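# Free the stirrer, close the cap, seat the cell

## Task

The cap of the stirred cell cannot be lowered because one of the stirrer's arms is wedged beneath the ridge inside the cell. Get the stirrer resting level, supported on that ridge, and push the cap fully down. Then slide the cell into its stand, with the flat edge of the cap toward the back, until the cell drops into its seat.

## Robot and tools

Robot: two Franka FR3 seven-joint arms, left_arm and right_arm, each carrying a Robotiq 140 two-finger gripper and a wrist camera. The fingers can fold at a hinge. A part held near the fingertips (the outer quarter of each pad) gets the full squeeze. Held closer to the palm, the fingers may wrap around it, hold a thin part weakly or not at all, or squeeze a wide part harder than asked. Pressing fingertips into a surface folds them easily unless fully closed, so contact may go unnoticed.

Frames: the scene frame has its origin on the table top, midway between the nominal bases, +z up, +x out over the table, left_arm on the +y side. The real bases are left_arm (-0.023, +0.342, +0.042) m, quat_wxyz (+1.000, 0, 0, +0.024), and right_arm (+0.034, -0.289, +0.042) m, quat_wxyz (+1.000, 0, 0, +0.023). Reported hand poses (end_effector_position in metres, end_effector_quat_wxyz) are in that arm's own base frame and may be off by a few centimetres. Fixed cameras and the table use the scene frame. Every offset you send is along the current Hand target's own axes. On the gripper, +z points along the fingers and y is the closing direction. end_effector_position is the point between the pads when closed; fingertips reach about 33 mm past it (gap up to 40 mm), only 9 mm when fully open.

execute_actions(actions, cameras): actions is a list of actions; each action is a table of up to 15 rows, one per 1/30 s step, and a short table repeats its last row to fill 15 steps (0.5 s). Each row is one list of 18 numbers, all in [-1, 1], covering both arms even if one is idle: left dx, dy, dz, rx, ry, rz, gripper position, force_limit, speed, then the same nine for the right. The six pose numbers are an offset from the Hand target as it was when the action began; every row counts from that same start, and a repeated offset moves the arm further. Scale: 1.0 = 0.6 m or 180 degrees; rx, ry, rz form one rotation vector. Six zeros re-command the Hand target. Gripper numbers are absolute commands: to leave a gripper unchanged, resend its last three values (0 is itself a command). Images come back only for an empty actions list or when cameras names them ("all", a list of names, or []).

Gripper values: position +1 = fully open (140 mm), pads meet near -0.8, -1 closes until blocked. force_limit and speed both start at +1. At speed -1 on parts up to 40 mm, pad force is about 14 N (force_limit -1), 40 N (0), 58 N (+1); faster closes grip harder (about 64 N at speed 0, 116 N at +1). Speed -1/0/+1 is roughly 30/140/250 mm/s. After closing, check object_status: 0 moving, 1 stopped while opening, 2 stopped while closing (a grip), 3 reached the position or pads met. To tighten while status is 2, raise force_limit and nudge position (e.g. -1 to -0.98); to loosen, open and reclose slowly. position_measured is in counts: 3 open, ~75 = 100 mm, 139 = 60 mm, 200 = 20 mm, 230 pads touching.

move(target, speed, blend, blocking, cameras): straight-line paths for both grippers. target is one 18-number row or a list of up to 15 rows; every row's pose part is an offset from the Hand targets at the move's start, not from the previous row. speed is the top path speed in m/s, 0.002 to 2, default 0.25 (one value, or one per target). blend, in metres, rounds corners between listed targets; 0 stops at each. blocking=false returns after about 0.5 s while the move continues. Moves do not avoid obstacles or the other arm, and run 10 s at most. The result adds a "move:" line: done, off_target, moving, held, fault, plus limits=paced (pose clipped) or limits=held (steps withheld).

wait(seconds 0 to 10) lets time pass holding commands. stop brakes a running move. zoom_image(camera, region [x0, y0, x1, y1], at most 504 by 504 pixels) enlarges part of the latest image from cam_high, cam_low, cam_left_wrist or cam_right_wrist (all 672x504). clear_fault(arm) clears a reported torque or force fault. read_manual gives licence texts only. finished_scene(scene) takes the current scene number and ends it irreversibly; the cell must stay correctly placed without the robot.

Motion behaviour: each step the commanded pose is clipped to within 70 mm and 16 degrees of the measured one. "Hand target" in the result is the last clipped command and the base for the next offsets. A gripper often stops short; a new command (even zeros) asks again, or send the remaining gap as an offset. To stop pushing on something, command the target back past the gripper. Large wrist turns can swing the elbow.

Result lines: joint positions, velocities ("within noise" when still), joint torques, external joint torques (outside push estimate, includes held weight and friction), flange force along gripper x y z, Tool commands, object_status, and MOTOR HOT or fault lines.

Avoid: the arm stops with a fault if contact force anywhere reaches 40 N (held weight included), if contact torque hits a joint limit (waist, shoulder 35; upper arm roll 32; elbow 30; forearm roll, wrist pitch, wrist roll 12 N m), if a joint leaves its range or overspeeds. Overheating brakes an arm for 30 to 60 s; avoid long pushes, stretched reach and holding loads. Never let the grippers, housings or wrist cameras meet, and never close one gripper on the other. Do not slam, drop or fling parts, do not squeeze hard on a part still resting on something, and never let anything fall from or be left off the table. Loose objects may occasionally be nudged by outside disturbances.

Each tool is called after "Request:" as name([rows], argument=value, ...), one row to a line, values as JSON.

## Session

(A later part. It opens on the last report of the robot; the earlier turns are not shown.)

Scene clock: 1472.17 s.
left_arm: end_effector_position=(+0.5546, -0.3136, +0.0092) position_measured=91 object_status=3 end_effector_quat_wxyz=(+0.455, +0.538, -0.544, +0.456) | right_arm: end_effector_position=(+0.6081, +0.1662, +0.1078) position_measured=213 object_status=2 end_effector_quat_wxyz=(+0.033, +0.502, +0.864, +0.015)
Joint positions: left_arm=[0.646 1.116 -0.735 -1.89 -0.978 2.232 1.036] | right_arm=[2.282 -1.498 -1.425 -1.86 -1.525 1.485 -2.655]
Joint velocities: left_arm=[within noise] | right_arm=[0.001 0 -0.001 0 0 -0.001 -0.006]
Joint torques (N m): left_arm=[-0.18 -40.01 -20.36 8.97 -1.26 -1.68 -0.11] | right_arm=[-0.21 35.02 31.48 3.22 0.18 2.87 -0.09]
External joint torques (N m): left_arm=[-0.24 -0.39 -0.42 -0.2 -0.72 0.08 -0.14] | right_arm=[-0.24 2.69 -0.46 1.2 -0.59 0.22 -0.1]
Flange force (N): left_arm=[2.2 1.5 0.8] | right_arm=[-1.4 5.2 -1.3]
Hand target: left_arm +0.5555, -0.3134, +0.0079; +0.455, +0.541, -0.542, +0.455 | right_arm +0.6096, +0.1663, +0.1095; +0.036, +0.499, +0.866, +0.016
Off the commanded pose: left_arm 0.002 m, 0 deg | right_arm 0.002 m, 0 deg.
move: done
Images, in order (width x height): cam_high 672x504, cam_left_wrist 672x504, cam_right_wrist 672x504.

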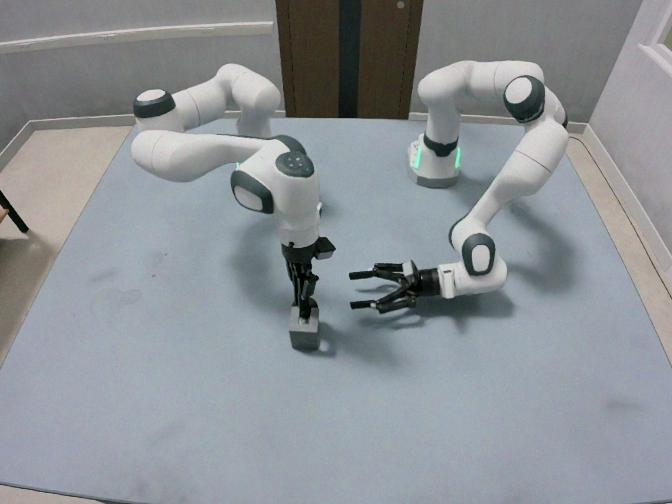

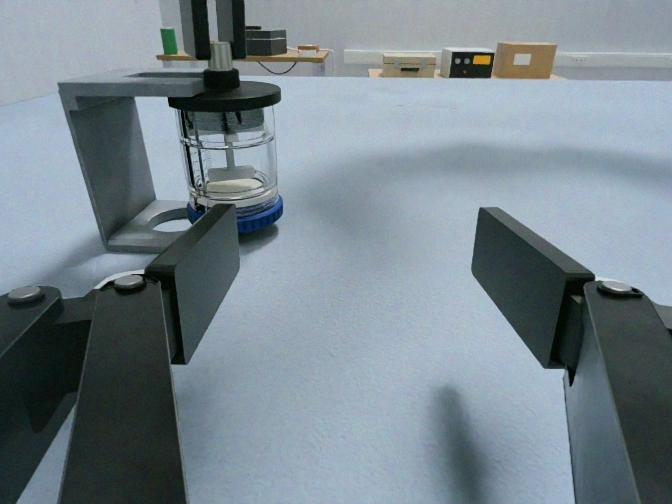

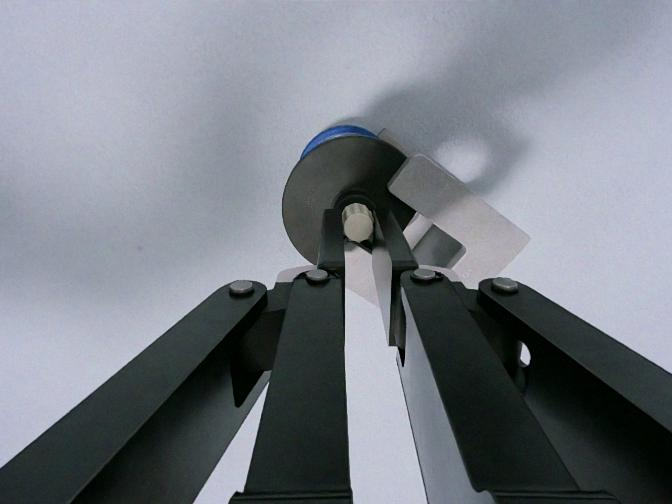

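Request:
move(target=[0,0,0,0,0,0,0.3,-1,-0.8,-0.0174,0.0283,0.0029,0,0,0,-1,0.15,-1], speed=0.03, cameras=["cam_left_wrist","cam_high"])

Request:
zoom_image(camera="cam_left_wrist", region=[40, 30, 290, 280])

Request:
zoom_image(camera="cam_high", region=[270, 260, 340, 360])

Scene clock: 1482.33 s.
left_arm: end_effector_position=(+0.5546, -0.3136, +0.0092) position_measured=91 object_status=3 end_effector_quat_wxyz=(+0.455, +0.538, -0.544, +0.456) | right_arm: end_effector_position=(+0.6280, +0.1651, +0.1074) position_measured=213 object_status=2 end_effector_quat_wxyz=(+0.033, +0.502, +0.864, +0.015)
Joint positions: left_arm=[0.646 1.116 -0.735 -1.89 -0.978 2.232 1.036] | right_arm=[2.323 -1.497 -1.432 -1.784 -1.533 1.485 -2.69]
Joint velocities: left_arm=[within noise] | right_arm=[0 -0.002 0 0 -0.002 0.001 -0.006]
Joint torques (N m): left_arm=[-0.17 -40 -20.35 8.96 -1.26 -1.68 -0.12] | right_arm=[-0.16 36.75 31.77 2.84 0.19 2.92 -0.08]
External joint torques (N m): left_arm=[-0.07 -0.42 -0.3 -0.11 -0.72 0.1 -0.14] | right_arm=[-0.12 2.54 -0.25 0.98 -0.57 0.27 -0.09]
Flange force (N): left_arm=[2.1 1.4 0.6] | right_arm=[-1.2 4.7 -1.5]
Hand target: left_arm +0.5555, -0.3134, +0.0079; +0.455, +0.541, -0.542, +0.455 | right_arm +0.6296, +0.1658, +0.1093; +0.036, +0.499, +0.866, +0.016
Off the commanded pose: left_arm 0.002 m, 0 deg | right_arm 0.003 m, 0 deg.
move: done
Images, in order (width x height): cam_high 672x504, cam_left_wrist 672x504.

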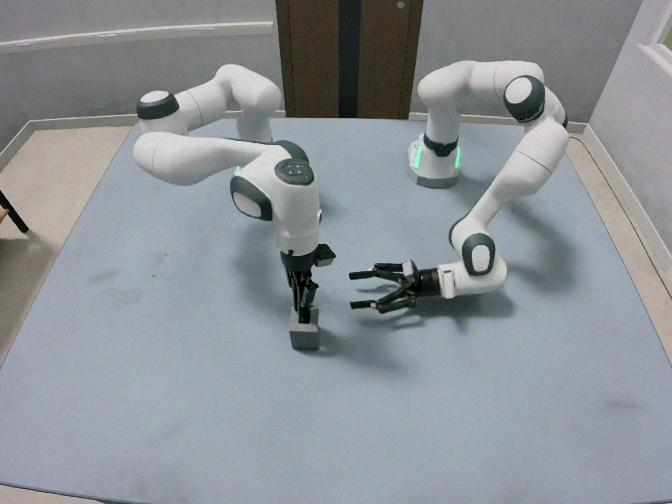

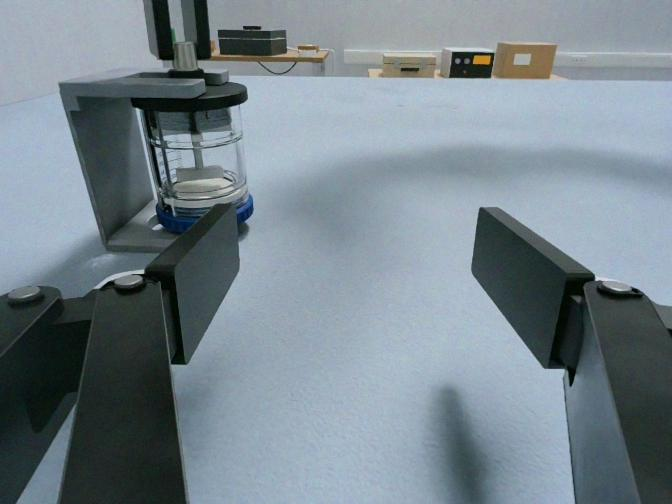

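Scaled by 2.016 from the camera's 672x504 image, which has a finer 960x720 frame.

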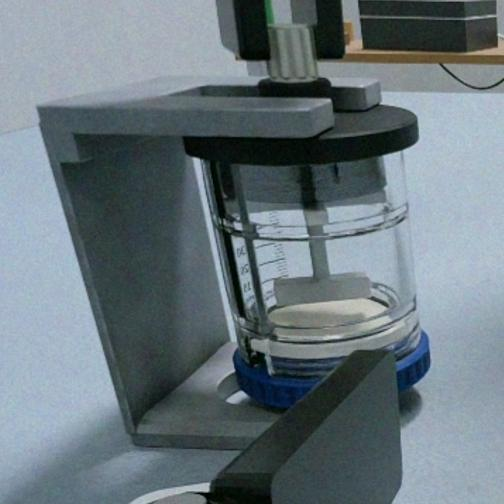

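Scaled by 5.040 from the camera's 672x504 image, which has a finer 960x720 frame.

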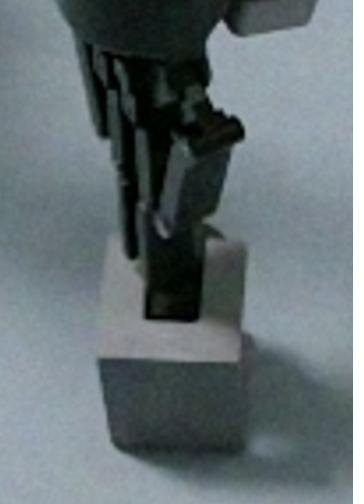

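Request:
move(target=[0,0,0,0,0,0,0.3,-1,-0.8,-0.0113,0.0184,0.0021,0,0,0,-1,0.15,-1], speed=0.03, cameras=["cam_left_wrist","cam_high"])

Request:
zoom_image(camera="cam_left_wrist", region=[40, 30, 290, 280])

Request:
zoom_image(camera="cam_high", region=[270, 260, 340, 360])

Scene clock: 1488.07 s.
left_arm: end_effector_position=(+0.5546, -0.3136, +0.0092) position_measured=91 object_status=3 end_effector_quat_wxyz=(+0.455, +0.538, -0.544, +0.456) | right_arm: end_effector_position=(+0.6410, +0.1647, +0.1070) position_measured=213 object_status=2 end_effector_quat_wxyz=(+0.033, +0.502, +0.864, +0.014)
Joint positions: left_arm=[0.646 1.116 -0.735 -1.89 -0.978 2.232 1.036] | right_arm=[2.351 -1.497 -1.436 -1.732 -1.54 1.485 -2.715]
Joint velocities: left_arm=[within noise] | right_arm=[0.001 0 0.001 0 0.001 0.001 -0.006]
Joint torques (N m): left_arm=[-0.15 -40 -20.37 9 -1.27 -1.68 -0.14] | right_arm=[-0.05 38.15 31.77 2.75 0.21 2.96 -0.21]
External joint torques (N m): left_arm=[-0.16 -0.37 -0.36 -0.16 -0.72 0.09 -0.17] | right_arm=[-0.17 2.67 -0.2 1.18 -0.57 0.31 -0.21]
Flange force (N): left_arm=[2.1 1.4 0.7] | right_arm=[-1.8 5.6 -1.8]
Hand target: left_arm +0.5555, -0.3134, +0.0079; +0.455, +0.541, -0.542, +0.455 | right_arm +0.6426, +0.1654, +0.1091; +0.036, +0.499, +0.866, +0.016
Off the commanded pose: left_arm 0.002 m, 0 deg | right_arm 0.003 m, 0 deg.
move: done
Images, in order (width x height): cam_high 672x504, cam_left_wrist 672x504.

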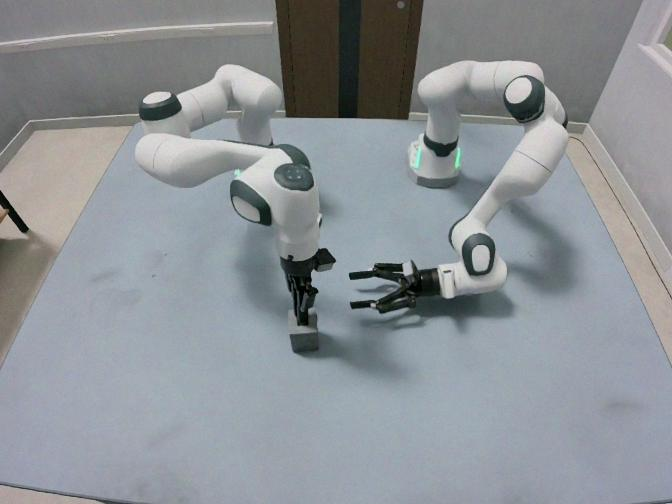

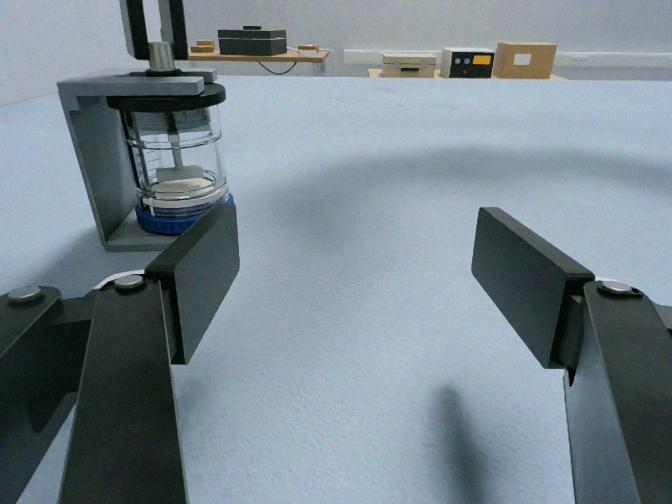

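Scaled by 2.016 from the camera's 672x504 image, which has a finer 960x720 frame.

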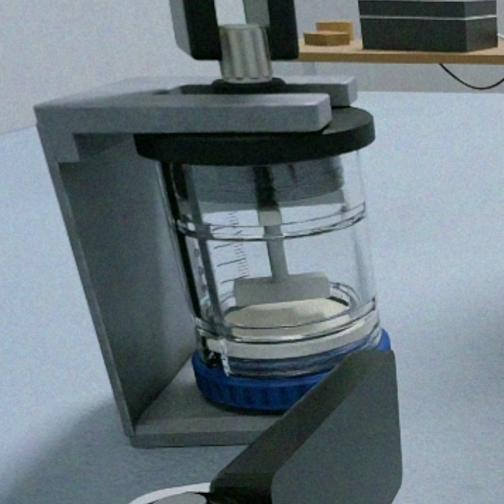

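Scaled by 5.040 from the camera's 672x504 image, which has a finer 960x720 frame.

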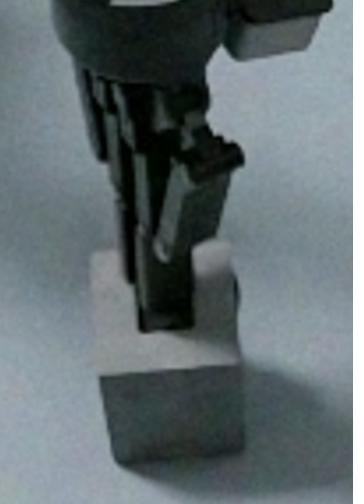

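Request:
execute_actions(actions=[], cameras=["cam_left_wrist","cam_right_wrist","cam_high","cam_low"])

Request:
zoom_image(camera="cam_right_wrist", region=[280, 110, 580, 340])

Request:
zoom_image(camera="cam_left_wrist", region=[60, 50, 180, 170])

Request:
zoom_image(camera="cam_left_wrist", region=[80, 180, 240, 270])

Scene clock: 1496.23 s.
left_arm: end_effector_position=(+0.5546, -0.3136, +0.0092) position_measured=91 object_status=3 end_effector_quat_wxyz=(+0.455, +0.538, -0.544, +0.456) | right_arm: end_effector_position=(+0.6410, +0.1647, +0.1070) position_measured=213 object_status=2 end_effector_quat_wxyz=(+0.034, +0.501, +0.865, +0.014)
Joint positions: left_arm=[0.646 1.116 -0.735 -1.89 -0.978 2.232 1.036] | right_arm=[2.351 -1.497 -1.436 -1.732 -1.54 1.485 -2.716]
Joint velocities: within noise
Joint torques (N m): left_arm=[-0.15 -40 -20.38 8.96 -1.28 -1.68 -0.15] | right_arm=[-0.13 38.04 31.84 2.78 0.19 2.96 -0.13]
External joint torques (N m): left_arm=[-0.25 -0.39 -0.45 -0.22 -0.73 0.08 -0.18] | right_arm=[-0.06 2.56 -0.13 1.07 -0.57 0.32 -0.14]
Flange force (N): left_arm=[2.3 1.5 0.9] | right_arm=[-1.4 5.4 -1.7]
Hand target: left_arm +0.5555, -0.3134, +0.0079; +0.455, +0.541, -0.542, +0.455 | right_arm +0.6426, +0.1654, +0.1091; +0.036, +0.499, +0.866, +0.016
Tool commands: left_gripper/position=+0.3 left_gripper/force_limit=-1.0 left_gripper/speed=-0.8 right_gripper/position=-1.0 right_gripper/force_limit=+0.15 right_gripper/speed=-1.0
Off the commanded pose: left_arm 0.002 m, 0 deg | right_arm 0.003 m, 0 deg.

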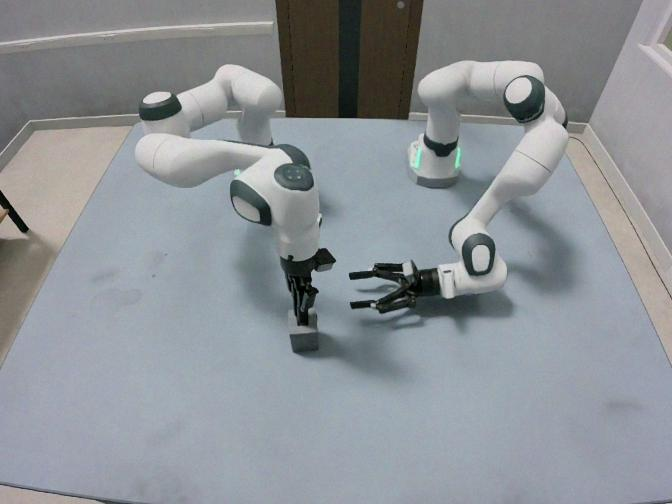

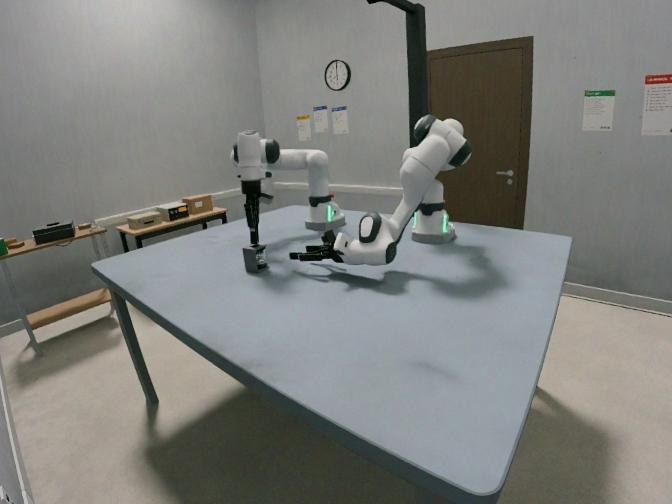

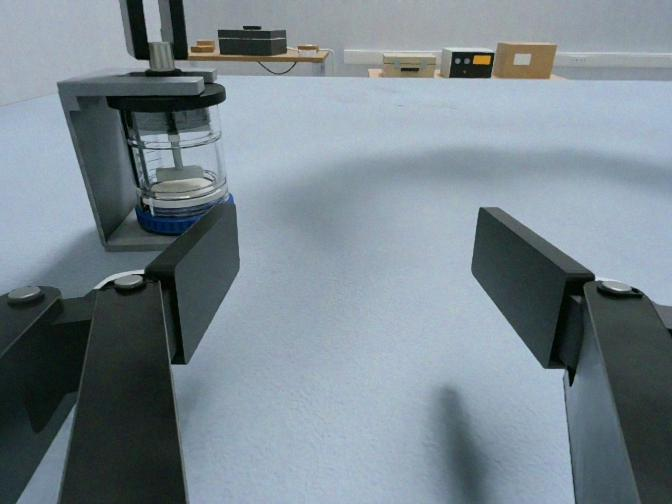

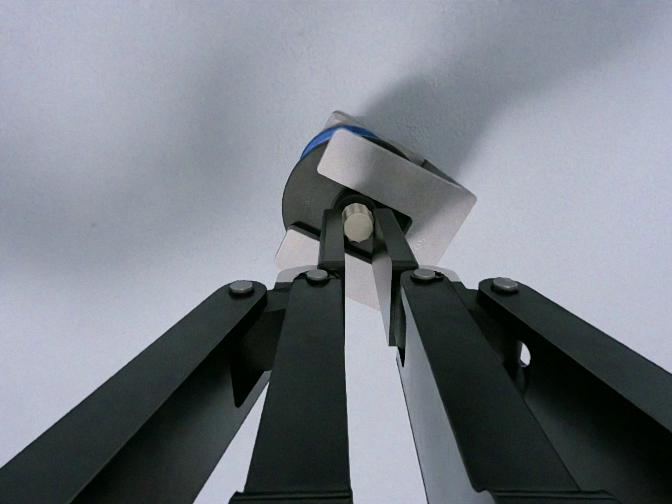

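Scaled by 1.680 from the camera's 672x504 image, which has a finer 960x720 frame.

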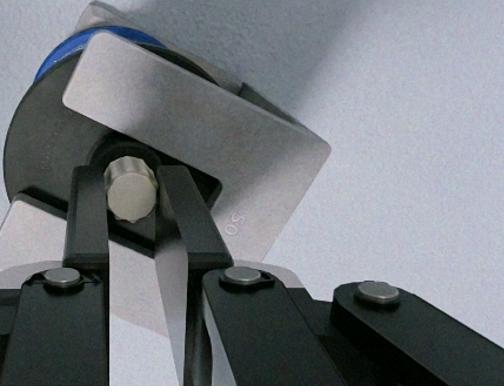

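Scaled by 4.200 from the camera's 672x504 image, which has a finer 960x720 frame.

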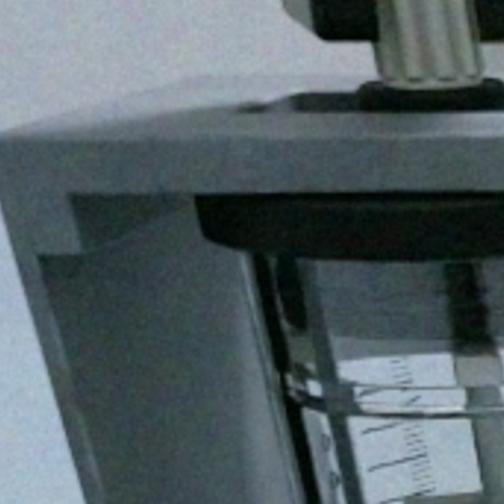

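Scaled by 3.150 from the camera's 672x504 image, which has a finer 960x720 frame.

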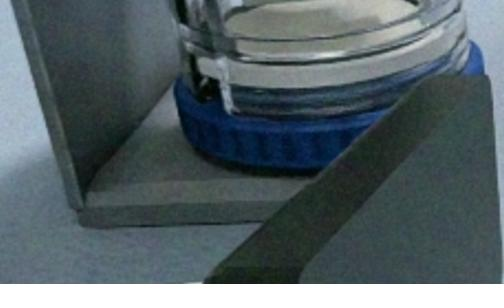

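Request:
move([
  [0,0,0,0,0,0,0.3,-1,-0.8,-0.0033,-0.0019,0.0007,0,0,-0.022,-1,0.15,-1],
  [0,0,0,0,0,0,0.3,-1,-0.8,-0.0071,0.0055,0.0014,0,0,-0.022,-1,0.15,-1],
], speed=0.02, cameras=["cam_left_wrist","cam_high","cam_right_wrist"])

Request:
zoom_image(camera="cam_right_wrist", region=[280, 110, 480, 280])

Request:
zoom_image(camera="cam_left_wrist", region=[40, 30, 290, 280])

Request:
zoom_image(camera="cam_high", region=[270, 260, 340, 360])

Scene clock: 1515.80 s.
left_arm: end_effector_position=(+0.5546, -0.3136, +0.0092) position_measured=91 object_status=3 end_effector_quat_wxyz=(+0.455, +0.538, -0.544, +0.456) | right_arm: end_effector_position=(+0.6461, +0.1624, +0.1069) position_measured=213 object_status=2 end_effector_quat_wxyz=(+0.034, +0.472, +0.881, +0.013)
Joint positions: left_arm=[0.646 1.116 -0.735 -1.89 -0.978 2.232 1.036] | right_arm=[2.357 -1.497 -1.437 -1.714 -1.542 1.485 -2.795]
Joint velocities: left_arm=[within noise] | right_arm=[0 0 0.001 -0.001 0 0 -0.006]
Joint torques (N m): left_arm=[-0.19 -40.02 -20.35 9 -1.26 -1.7 -0.14] | right_arm=[-0.14 38.15 31.65 2.63 0.19 2.93 -0.12]
External joint torques (N m): left_arm=[-0.2 -0.57 -0.45 -0.03 -0.72 0.07 -0.17] | right_arm=[-0.15 2.17 -0.38 1.06 -0.58 0.29 -0.12]
Flange force (N): left_arm=[2.4 1.1 0.7] | right_arm=[-1.9 4.9 -1.1]
Hand target: left_arm +0.5555, -0.3134, +0.0079; +0.455, +0.541, -0.542, +0.455 | right_arm +0.6476, +0.1634, +0.1086; +0.037, +0.469, +0.882, +0.014
Off the commanded pose: left_arm 0.002 m, 0 deg | right_arm 0.003 m, 0 deg.
move: done
Images, in order (width x height): cam_high 672x504, cam_left_wrist 672x504, cam_right_wrist 672x504.

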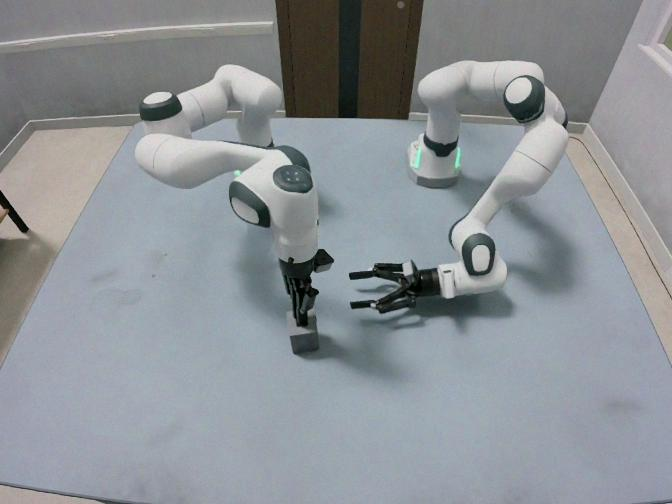

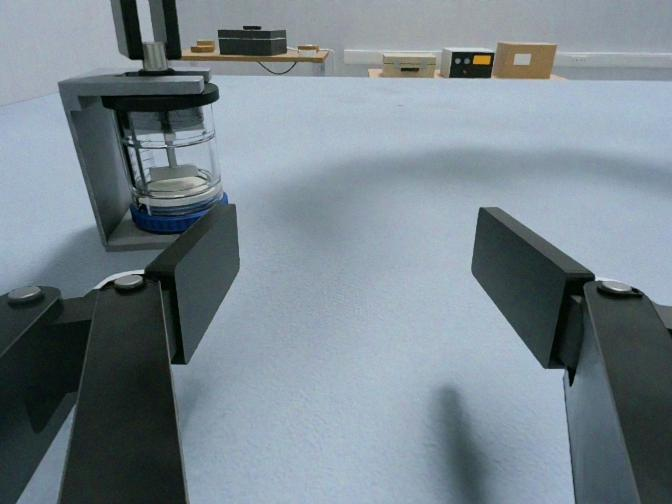

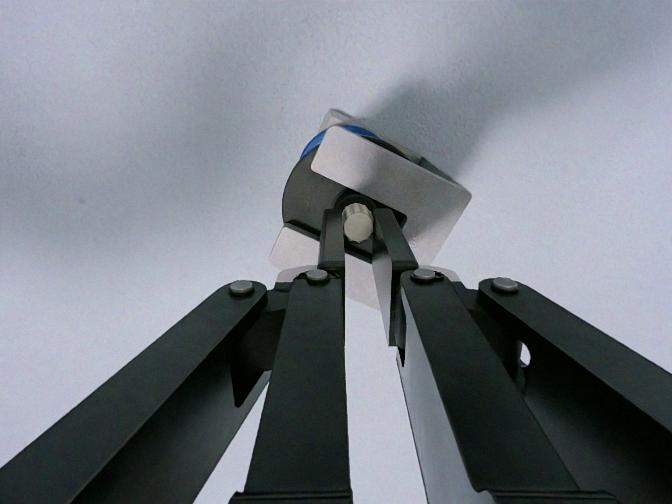

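Scaled by 2.520 from the camera's 672x504 image, which has a finer 960x720 frame.

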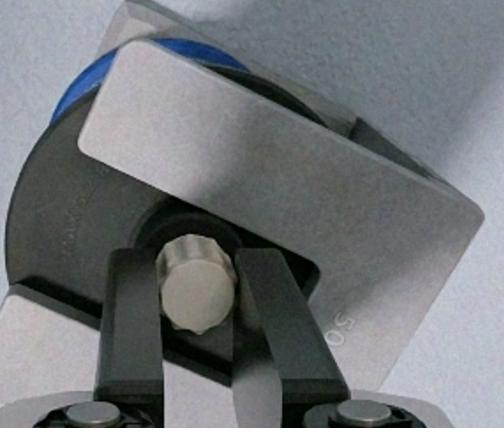

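Scaled by 2.016 from the camera's 672x504 image, which has a finer 960x720 frame.

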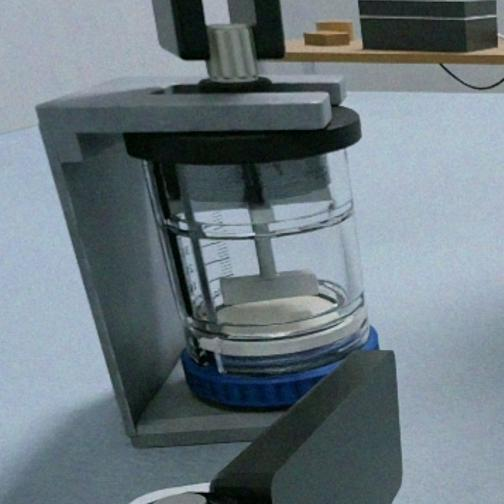

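Scaled by 5.040 from the camera's 672x504 image, which has a finer 960x720 frame.

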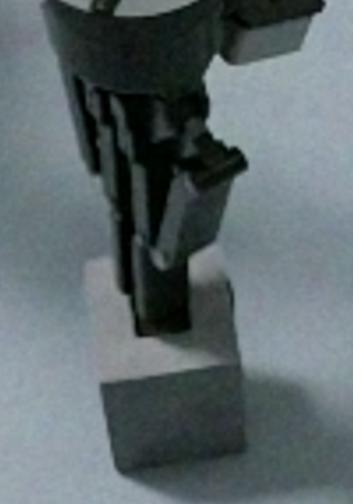

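Request:
move([
  [0,0,0,0,0,0,0.3,-1,-0.8,-0.0042,-0.0023,0.0,0,0,0,-1,0.15,-1],
  [0,0,0,0,0,0,0.3,-1,-0.8,-0.0071,0.0039,0.0006,0,0,0,-1,0.15,-1],
], speed=0.02, cameras=["cam_left_wrist","cam_high","cam_right_wrist"])

Request:
zoom_image(camera="cam_right_wrist", region=[280, 110, 480, 280])

Request:
zoom_image(camera="cam_left_wrist", region=[40, 30, 290, 280])

Request:
zoom_image(camera="cam_high", region=[270, 260, 340, 360])

Scene clock: 1545.47 s.
left_arm: end_effector_position=(+0.5546, -0.3136, +0.0092) position_measured=91 object_status=3 end_effector_quat_wxyz=(+0.455, +0.538, -0.544, +0.456) | right_arm: end_effector_position=(+0.6504, +0.1601, +0.1068) position_measured=213 object_status=2 end_effector_quat_wxyz=(+0.034, +0.472, +0.881, +0.013)
Joint positions: left_arm=[0.646 1.116 -0.735 -1.89 -0.978 2.232 1.036] | right_arm=[2.362 -1.497 -1.438 -1.698 -1.544 1.485 -2.806]
Joint velocities: left_arm=[within noise] | right_arm=[0.002 0 0.001 0 -0.002 0 -0.006]
Joint torques (N m): left_arm=[-0.12 -40 -20.38 9 -1.27 -1.68 -0.13] | right_arm=[-0.21 38.56 31.57 2.79 0.21 2.95 -0.14]
External joint torques (N m): left_arm=[-0.24 -0.55 -0.56 -0.09 -0.73 0.08 -0.15] | right_arm=[-0.33 2.33 -0.3 1.33 -0.57 0.32 -0.14]
Flange force (N): left_arm=[2.5 1.4 0.8] | right_arm=[-2.4 5.5 -1.4]
Hand target: left_arm +0.5555, -0.3134, +0.0079; +0.455, +0.541, -0.542, +0.455 | right_arm +0.6520, +0.1612, +0.1086; +0.037, +0.469, +0.882, +0.014
Off the commanded pose: left_arm 0.002 m, 0 deg | right_arm 0.003 m, 0 deg.
move: done
Images, in order (width x height): cam_high 672x504, cam_left_wrist 672x504, cam_right_wrist 672x504.

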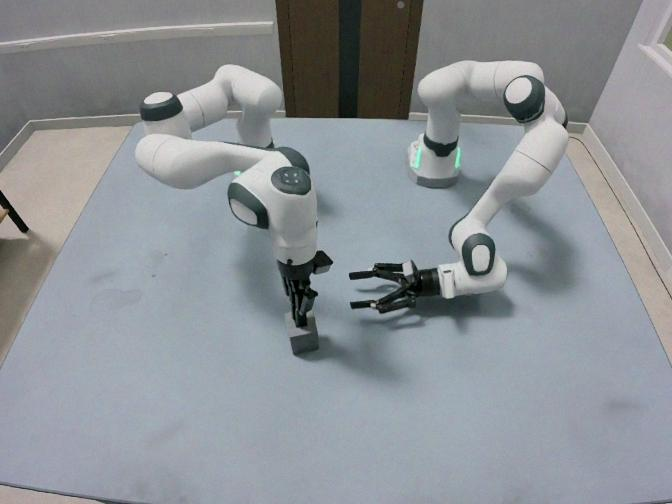

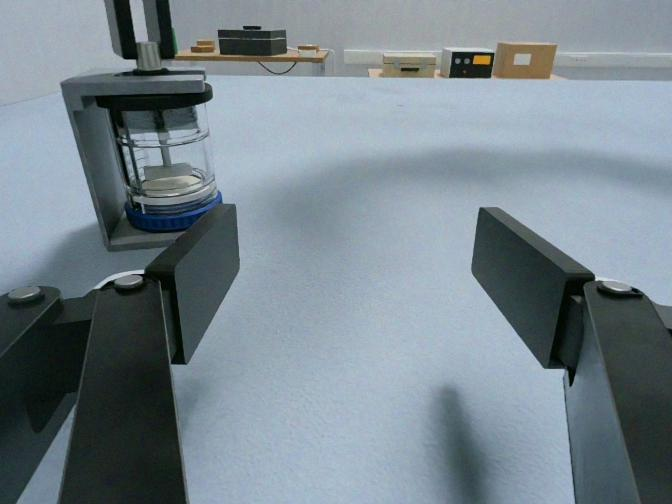

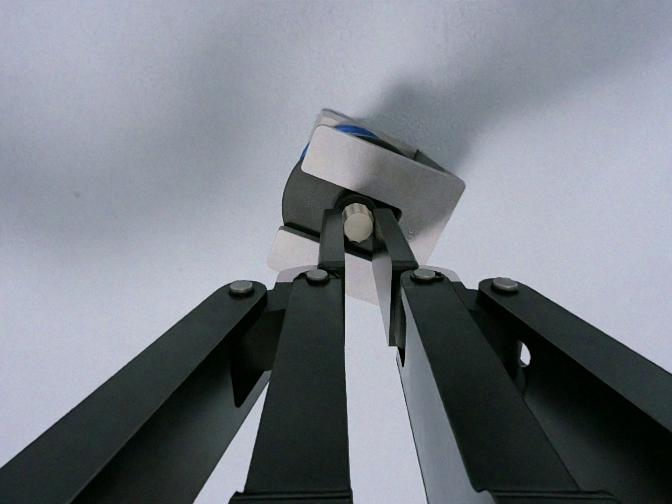

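Scaled by 2.520 from the camera's 672x504 image, which has a finer 960x720 frame.

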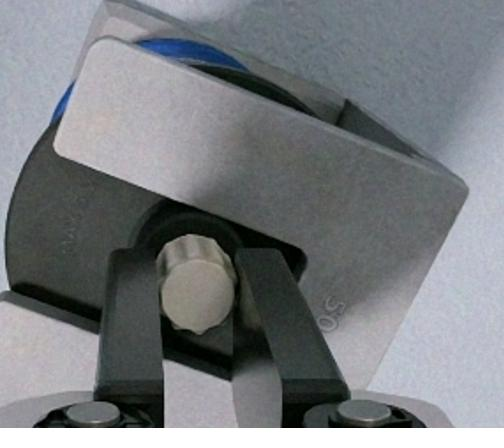

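Scaled by 2.016 from the camera's 672x504 image, which has a finer 960x720 frame.

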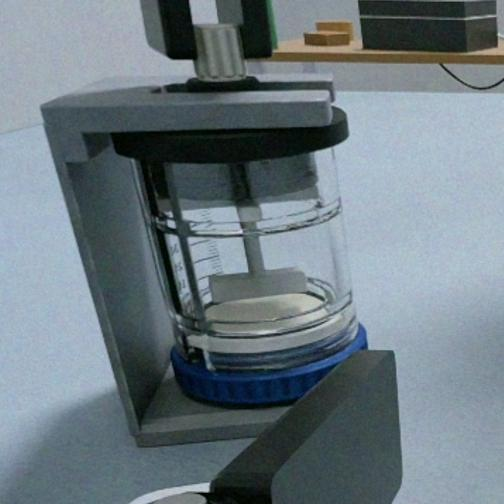

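Scaled by 5.040 from the camera's 672x504 image, which has a finer 960x720 frame.

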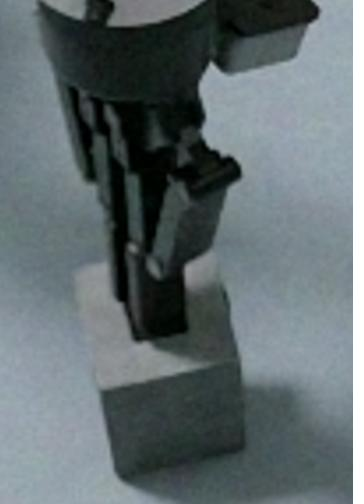

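Request:
move(target=[0,0,0,0,0,0,0.3,-1,-0.8,0,0,0.004,0,0,0,-1,0.15,-1], speed=0.02, cameras=["cam_left_wrist"])

Request:
zoom_image(camera="cam_left_wrist", region=[40, 30, 290, 280])

Scene clock: 1555.33 s.
left_arm: end_effector_position=(+0.5546, -0.3136, +0.0092) position_measured=91 object_status=3 end_effector_quat_wxyz=(+0.455, +0.538, -0.544, +0.456) | right_arm: end_effector_position=(+0.6511, +0.1594, +0.1065) position_measured=213 object_status=2 end_effector_quat_wxyz=(+0.036, +0.471, +0.881, +0.012)
Joint positions: left_arm=[0.646 1.116 -0.735 -1.89 -0.978 2.232 1.036] | right_arm=[2.363 -1.497 -1.439 -1.698 -1.547 1.485 -2.808]
Joint torques (N m): left_arm=[-0.16 -39.98 -20.33 8.97 -1.26 -1.69 -0.14] | right_arm=[-0.21 37.09 30.41 2.22 0.13 2.87 -0.2]
External joint torques (N m): left_arm=[-0.24 -0.37 -0.4 -0.26 -0.72 0.06 -0.17] | right_arm=[-0.23 0.88 -1.42 0.71 -0.64 0.24 -0.2]
Flange force (N): left_arm=[2.3 1.6 0.8] | right_arm=[-1.6 3.3 1.8]
Hand target: left_arm +0.5555, -0.3134, +0.0079; +0.455, +0.541, -0.542, +0.455 | right_arm +0.6522, +0.1612, +0.1062; +0.037, +0.469, +0.882, +0.014
Off the commanded pose: left_arm 0.002 m, 0 deg | right_arm 0.002 m, 0 deg.
move: done
Images, in order (width x height): cam_left_wrist 672x504.

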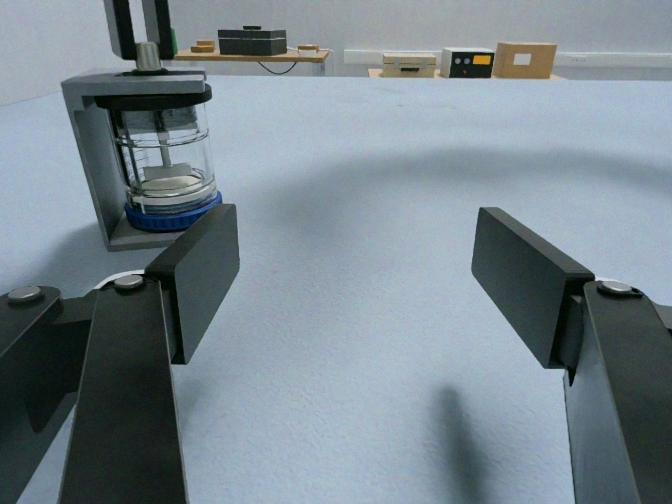

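Scaled by 2.016 from the camera's 672x504 image, which has a finer 960x720 frame.

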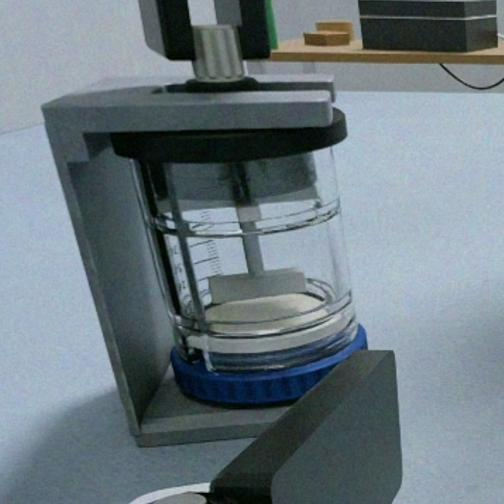

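Request:
move(target=[0,0,0,0,0,0,0.3,-1,-0.8,-0.0028,0.0042,0.0004,0,0,0,-1,0.15,-1], speed=0.02, cameras=["cam_left_wrist","cam_right_wrist"])

Request:
zoom_image(camera="cam_right_wrist", region=[280, 110, 480, 280])

Request:
zoom_image(camera="cam_left_wrist", region=[40, 30, 290, 280])

Scene clock: 1563.37 s.
left_arm: end_effector_position=(+0.5546, -0.3136, +0.0092) position_measured=91 object_status=3 end_effector_quat_wxyz=(+0.455, +0.538, -0.544, +0.456) | right_arm: end_effector_position=(+0.6536, +0.1596, +0.1063) position_measured=213 object_status=2 end_effector_quat_wxyz=(+0.035, +0.471, +0.881, +0.012)
Joint positions: left_arm=[0.646 1.116 -0.735 -1.89 -0.978 2.232 1.036] | right_arm=[2.369 -1.497 -1.44 -1.687 -1.548 1.485 -2.813]
Joint velocities: left_arm=[within noise] | right_arm=[0.001 0.002 0 0.002 -0.001 0 -0.005]
Joint torques (N m): left_arm=[-0.18 -39.99 -20.31 8.97 -1.26 -1.68 -0.16] | right_arm=[0.33 37.51 30.55 2.55 -0.06 3.1 -0.12]
External joint torques (N m): left_arm=[-0.04 -0.38 -0.22 -0.13 -0.72 0.11 -0.19] | right_arm=[0.18 0.84 -1.44 1.12 -0.83 0.45 -0.13]
Flange force (N): left_arm=[2.0 1.4 0.5] | right_arm=[-1.9 6.3 2.1]
Hand target: left_arm +0.5555, -0.3134, +0.0079; +0.455, +0.541, -0.542, +0.455 | right_arm +0.6552, +0.1612, +0.1062; +0.037, +0.469, +0.882, +0.014
Off the commanded pose: left_arm 0.002 m, 0 deg | right_arm 0.002 m, 0 deg.
move: done
Images, in order (width x height): cam_left_wrist 672x504, cam_right_wrist 672x504.

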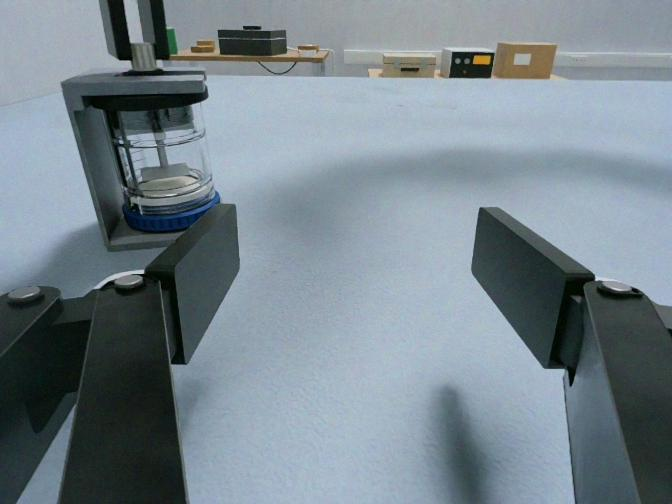

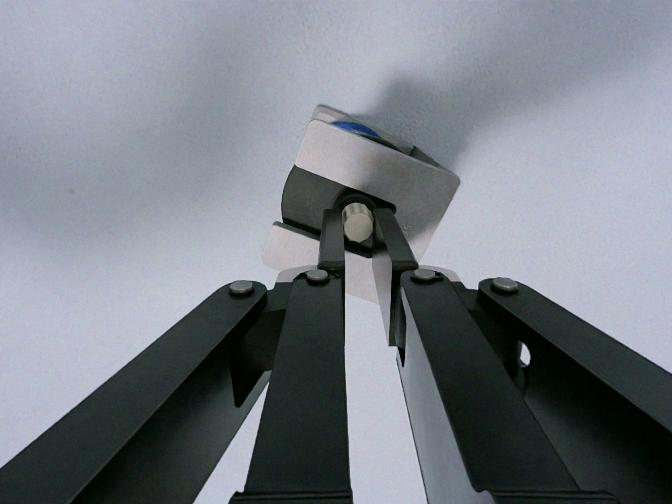

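Scaled by 2.520 from the camera's 672x504 image, which has a finer 960x720 frame.

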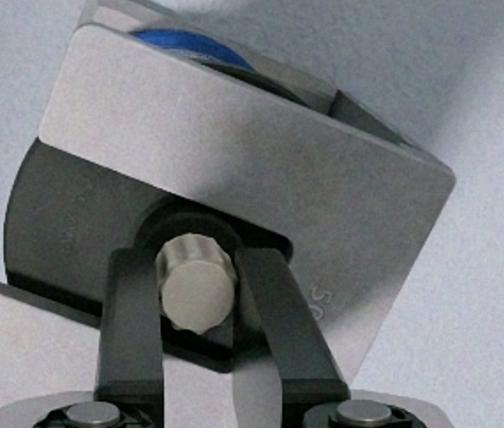

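Scaled by 2.016 from the camera's 672x504 image, which has a finer 960x720 frame.

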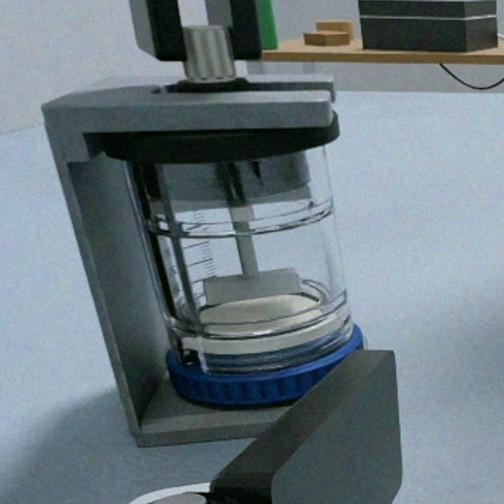

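Request:
move([
  [0,0,0,0,0,0,0.3,-1,-0.8,0,0,-0.003,0,0,0,-1,0.15,-1],
  [0,0,0,0,0,0,0.3,-1,-0.8,-0.0038,0.0003,-0.003,0,0,0,-1,0.15,-1],
  [0,0,0,0,0,0,0.3,-1,-0.8,-0.0038,0.0003,0.001,0,0,0,-1,0.15,-1],
], speed=0.02, cameras=["cam_left_wrist","cam_right_wrist"])

Request:
zoom_image(camera="cam_right_wrist", region=[280, 110, 480, 280])

Request:
zoom_image(camera="cam_left_wrist", region=[40, 30, 290, 280])

Scene clock: 1576.27 s.
left_arm: end_effector_position=(+0.5546, -0.3136, +0.0092) position_measured=91 object_status=3 end_effector_quat_wxyz=(+0.455, +0.538, -0.544, +0.456) | right_arm: end_effector_position=(+0.6549, +0.1580, +0.1047) position_measured=213 object_status=2 end_effector_quat_wxyz=(+0.035, +0.471, +0.881, +0.011)
Joint positions: left_arm=[0.646 1.116 -0.735 -1.89 -0.978 2.232 1.036] | right_arm=[2.37 -1.499 -1.442 -1.682 -1.55 1.485 -2.818]
Joint velocities: left_arm=[within noise] | right_arm=[-0.001 -0.002 -0.001 0 -0.006 0 -0.002]
Joint torques (N m): left_arm=[-0.13 -39.99 -20.35 8.99 -1.26 -1.68 -0.13] | right_arm=[-0.67 38.56 31.43 2.27 0.1 2.96 -0.12]
External joint torques (N m): left_arm=[-0.11 -0.45 -0.38 -0.12 -0.71 0.09 -0.16] | right_arm=[-0.69 1.77 -0.53 0.81 -0.66 0.33 -0.12]
Flange force (N): left_arm=[2.3 1.4 0.6] | right_arm=[-1.8 2.1 -0.2]
Hand target: left_arm +0.5555, -0.3134, +0.0079; +0.455, +0.541, -0.542, +0.455 | right_arm +0.6567, +0.1594, +0.1058; +0.037, +0.469, +0.882, +0.014
Off the commanded pose: left_arm 0.002 m, 0 deg | right_arm 0.002 m, 0 deg.
move: done
Images, in order (width x height): cam_left_wrist 672x504, cam_right_wrist 672x504.

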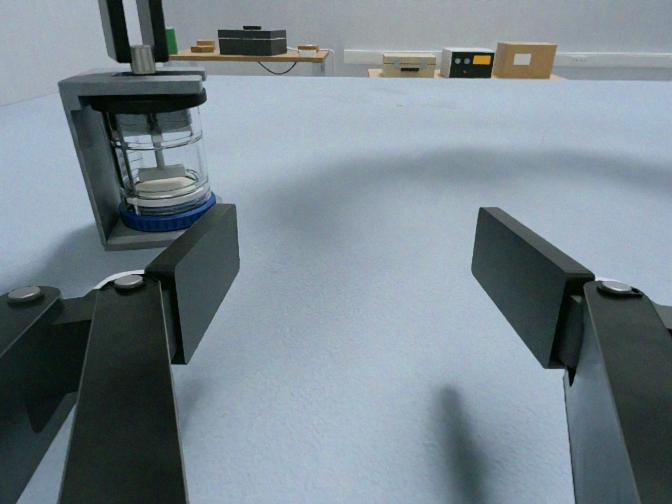

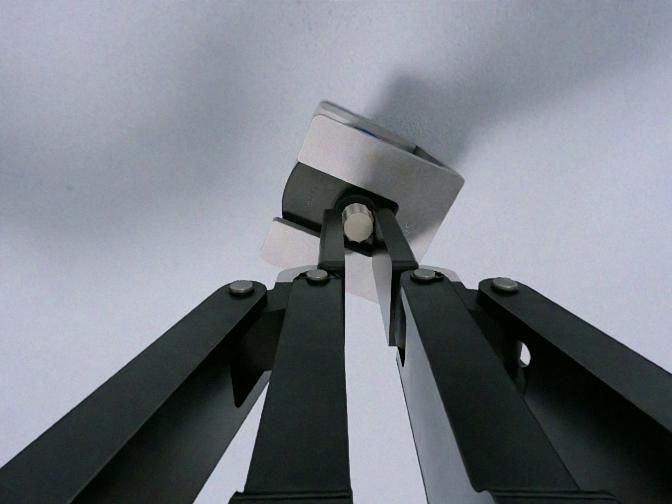

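Scaled by 2.520 from the camera's 672x504 image, which has a finer 960x720 frame.

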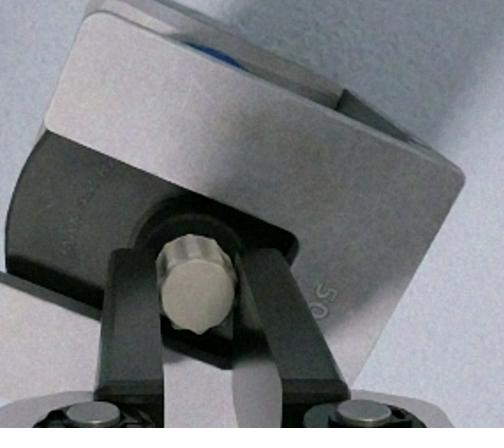

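Scaled by 2.016 from the camera's 672x504 image, which has a finer 960x720 frame.

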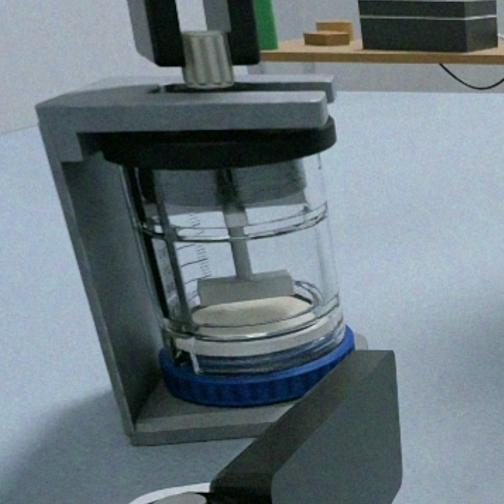

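Request:
move(target=[0,0,0,0,0,0,0.3,-1,-0.8,0,0,0.0075,0,0,0,-1,0.15,-1], speed=0.02, cameras=["cam_left_wrist","cam_right_wrist"])

Request:
zoom_image(camera="cam_left_wrist", region=[40, 30, 290, 280])

Scene clock: 1581.03 s.
left_arm: end_effector_position=(+0.5546, -0.3136, +0.0092) position_measured=91 object_status=3 end_effector_quat_wxyz=(+0.455, +0.538, -0.544, +0.456) | right_arm: end_effector_position=(+0.6561, +0.1576, +0.1036) position_measured=213 object_status=2 end_effector_quat_wxyz=(+0.037, +0.470, +0.882, +0.012)
Joint positions: left_arm=[0.646 1.116 -0.735 -1.89 -0.978 2.232 1.036] | right_arm=[2.37 -1.502 -1.442 -1.682 -1.556 1.486 -2.819]
Joint velocities: left_arm=[within noise] | right_arm=[-0.002 -0.006 0 -0.001 -0.002 0 -0.002]
Joint torques (N m): left_arm=[-0.16 -40.02 -20.35 8.99 -1.27 -1.67 -0.14] | right_arm=[-0.29 36.27 28.83 1.89 -0.04 3.22 -0.09]
External joint torques (N m): left_arm=[-0.2 -0.46 -0.45 -0.11 -0.73 0.09 -0.17] | right_arm=[-0.25 -0.4 -2.99 0.51 -0.8 0.6 -0.1]
Flange force (N): left_arm=[2.3 1.3 0.8] | right_arm=[-1.1 2.4 5.9]
Hand target: left_arm +0.5555, -0.3134, +0.0079; +0.455, +0.541, -0.542, +0.455 | right_arm +0.6570, +0.1593, +0.1013; +0.037, +0.469, +0.882, +0.014
Off the commanded pose: left_arm 0.002 m, 0 deg | right_arm 0.003 m, 0 deg.
move: done
Images, in order (width x height): cam_left_wrist 672x504, cam_right_wrist 672x504.

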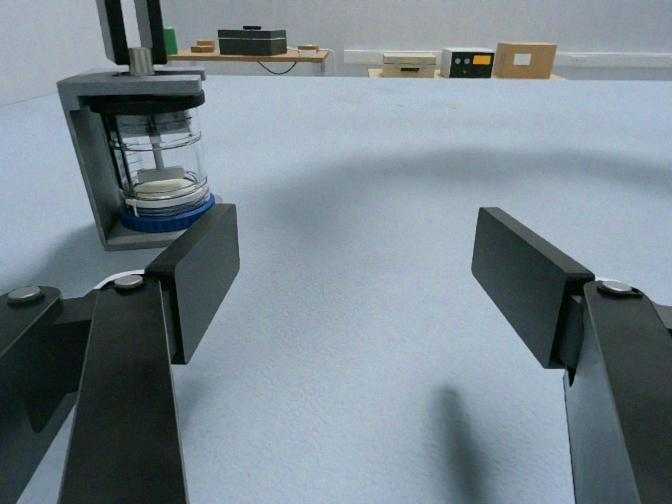

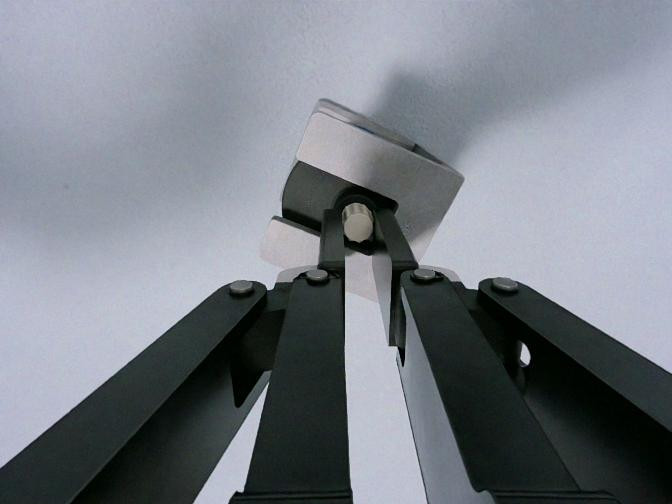

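Scaled by 2.016 from the camera's 672x504 image, which has a finer 960x720 frame.

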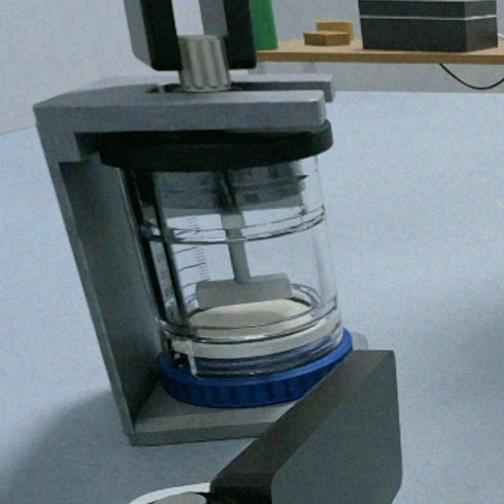

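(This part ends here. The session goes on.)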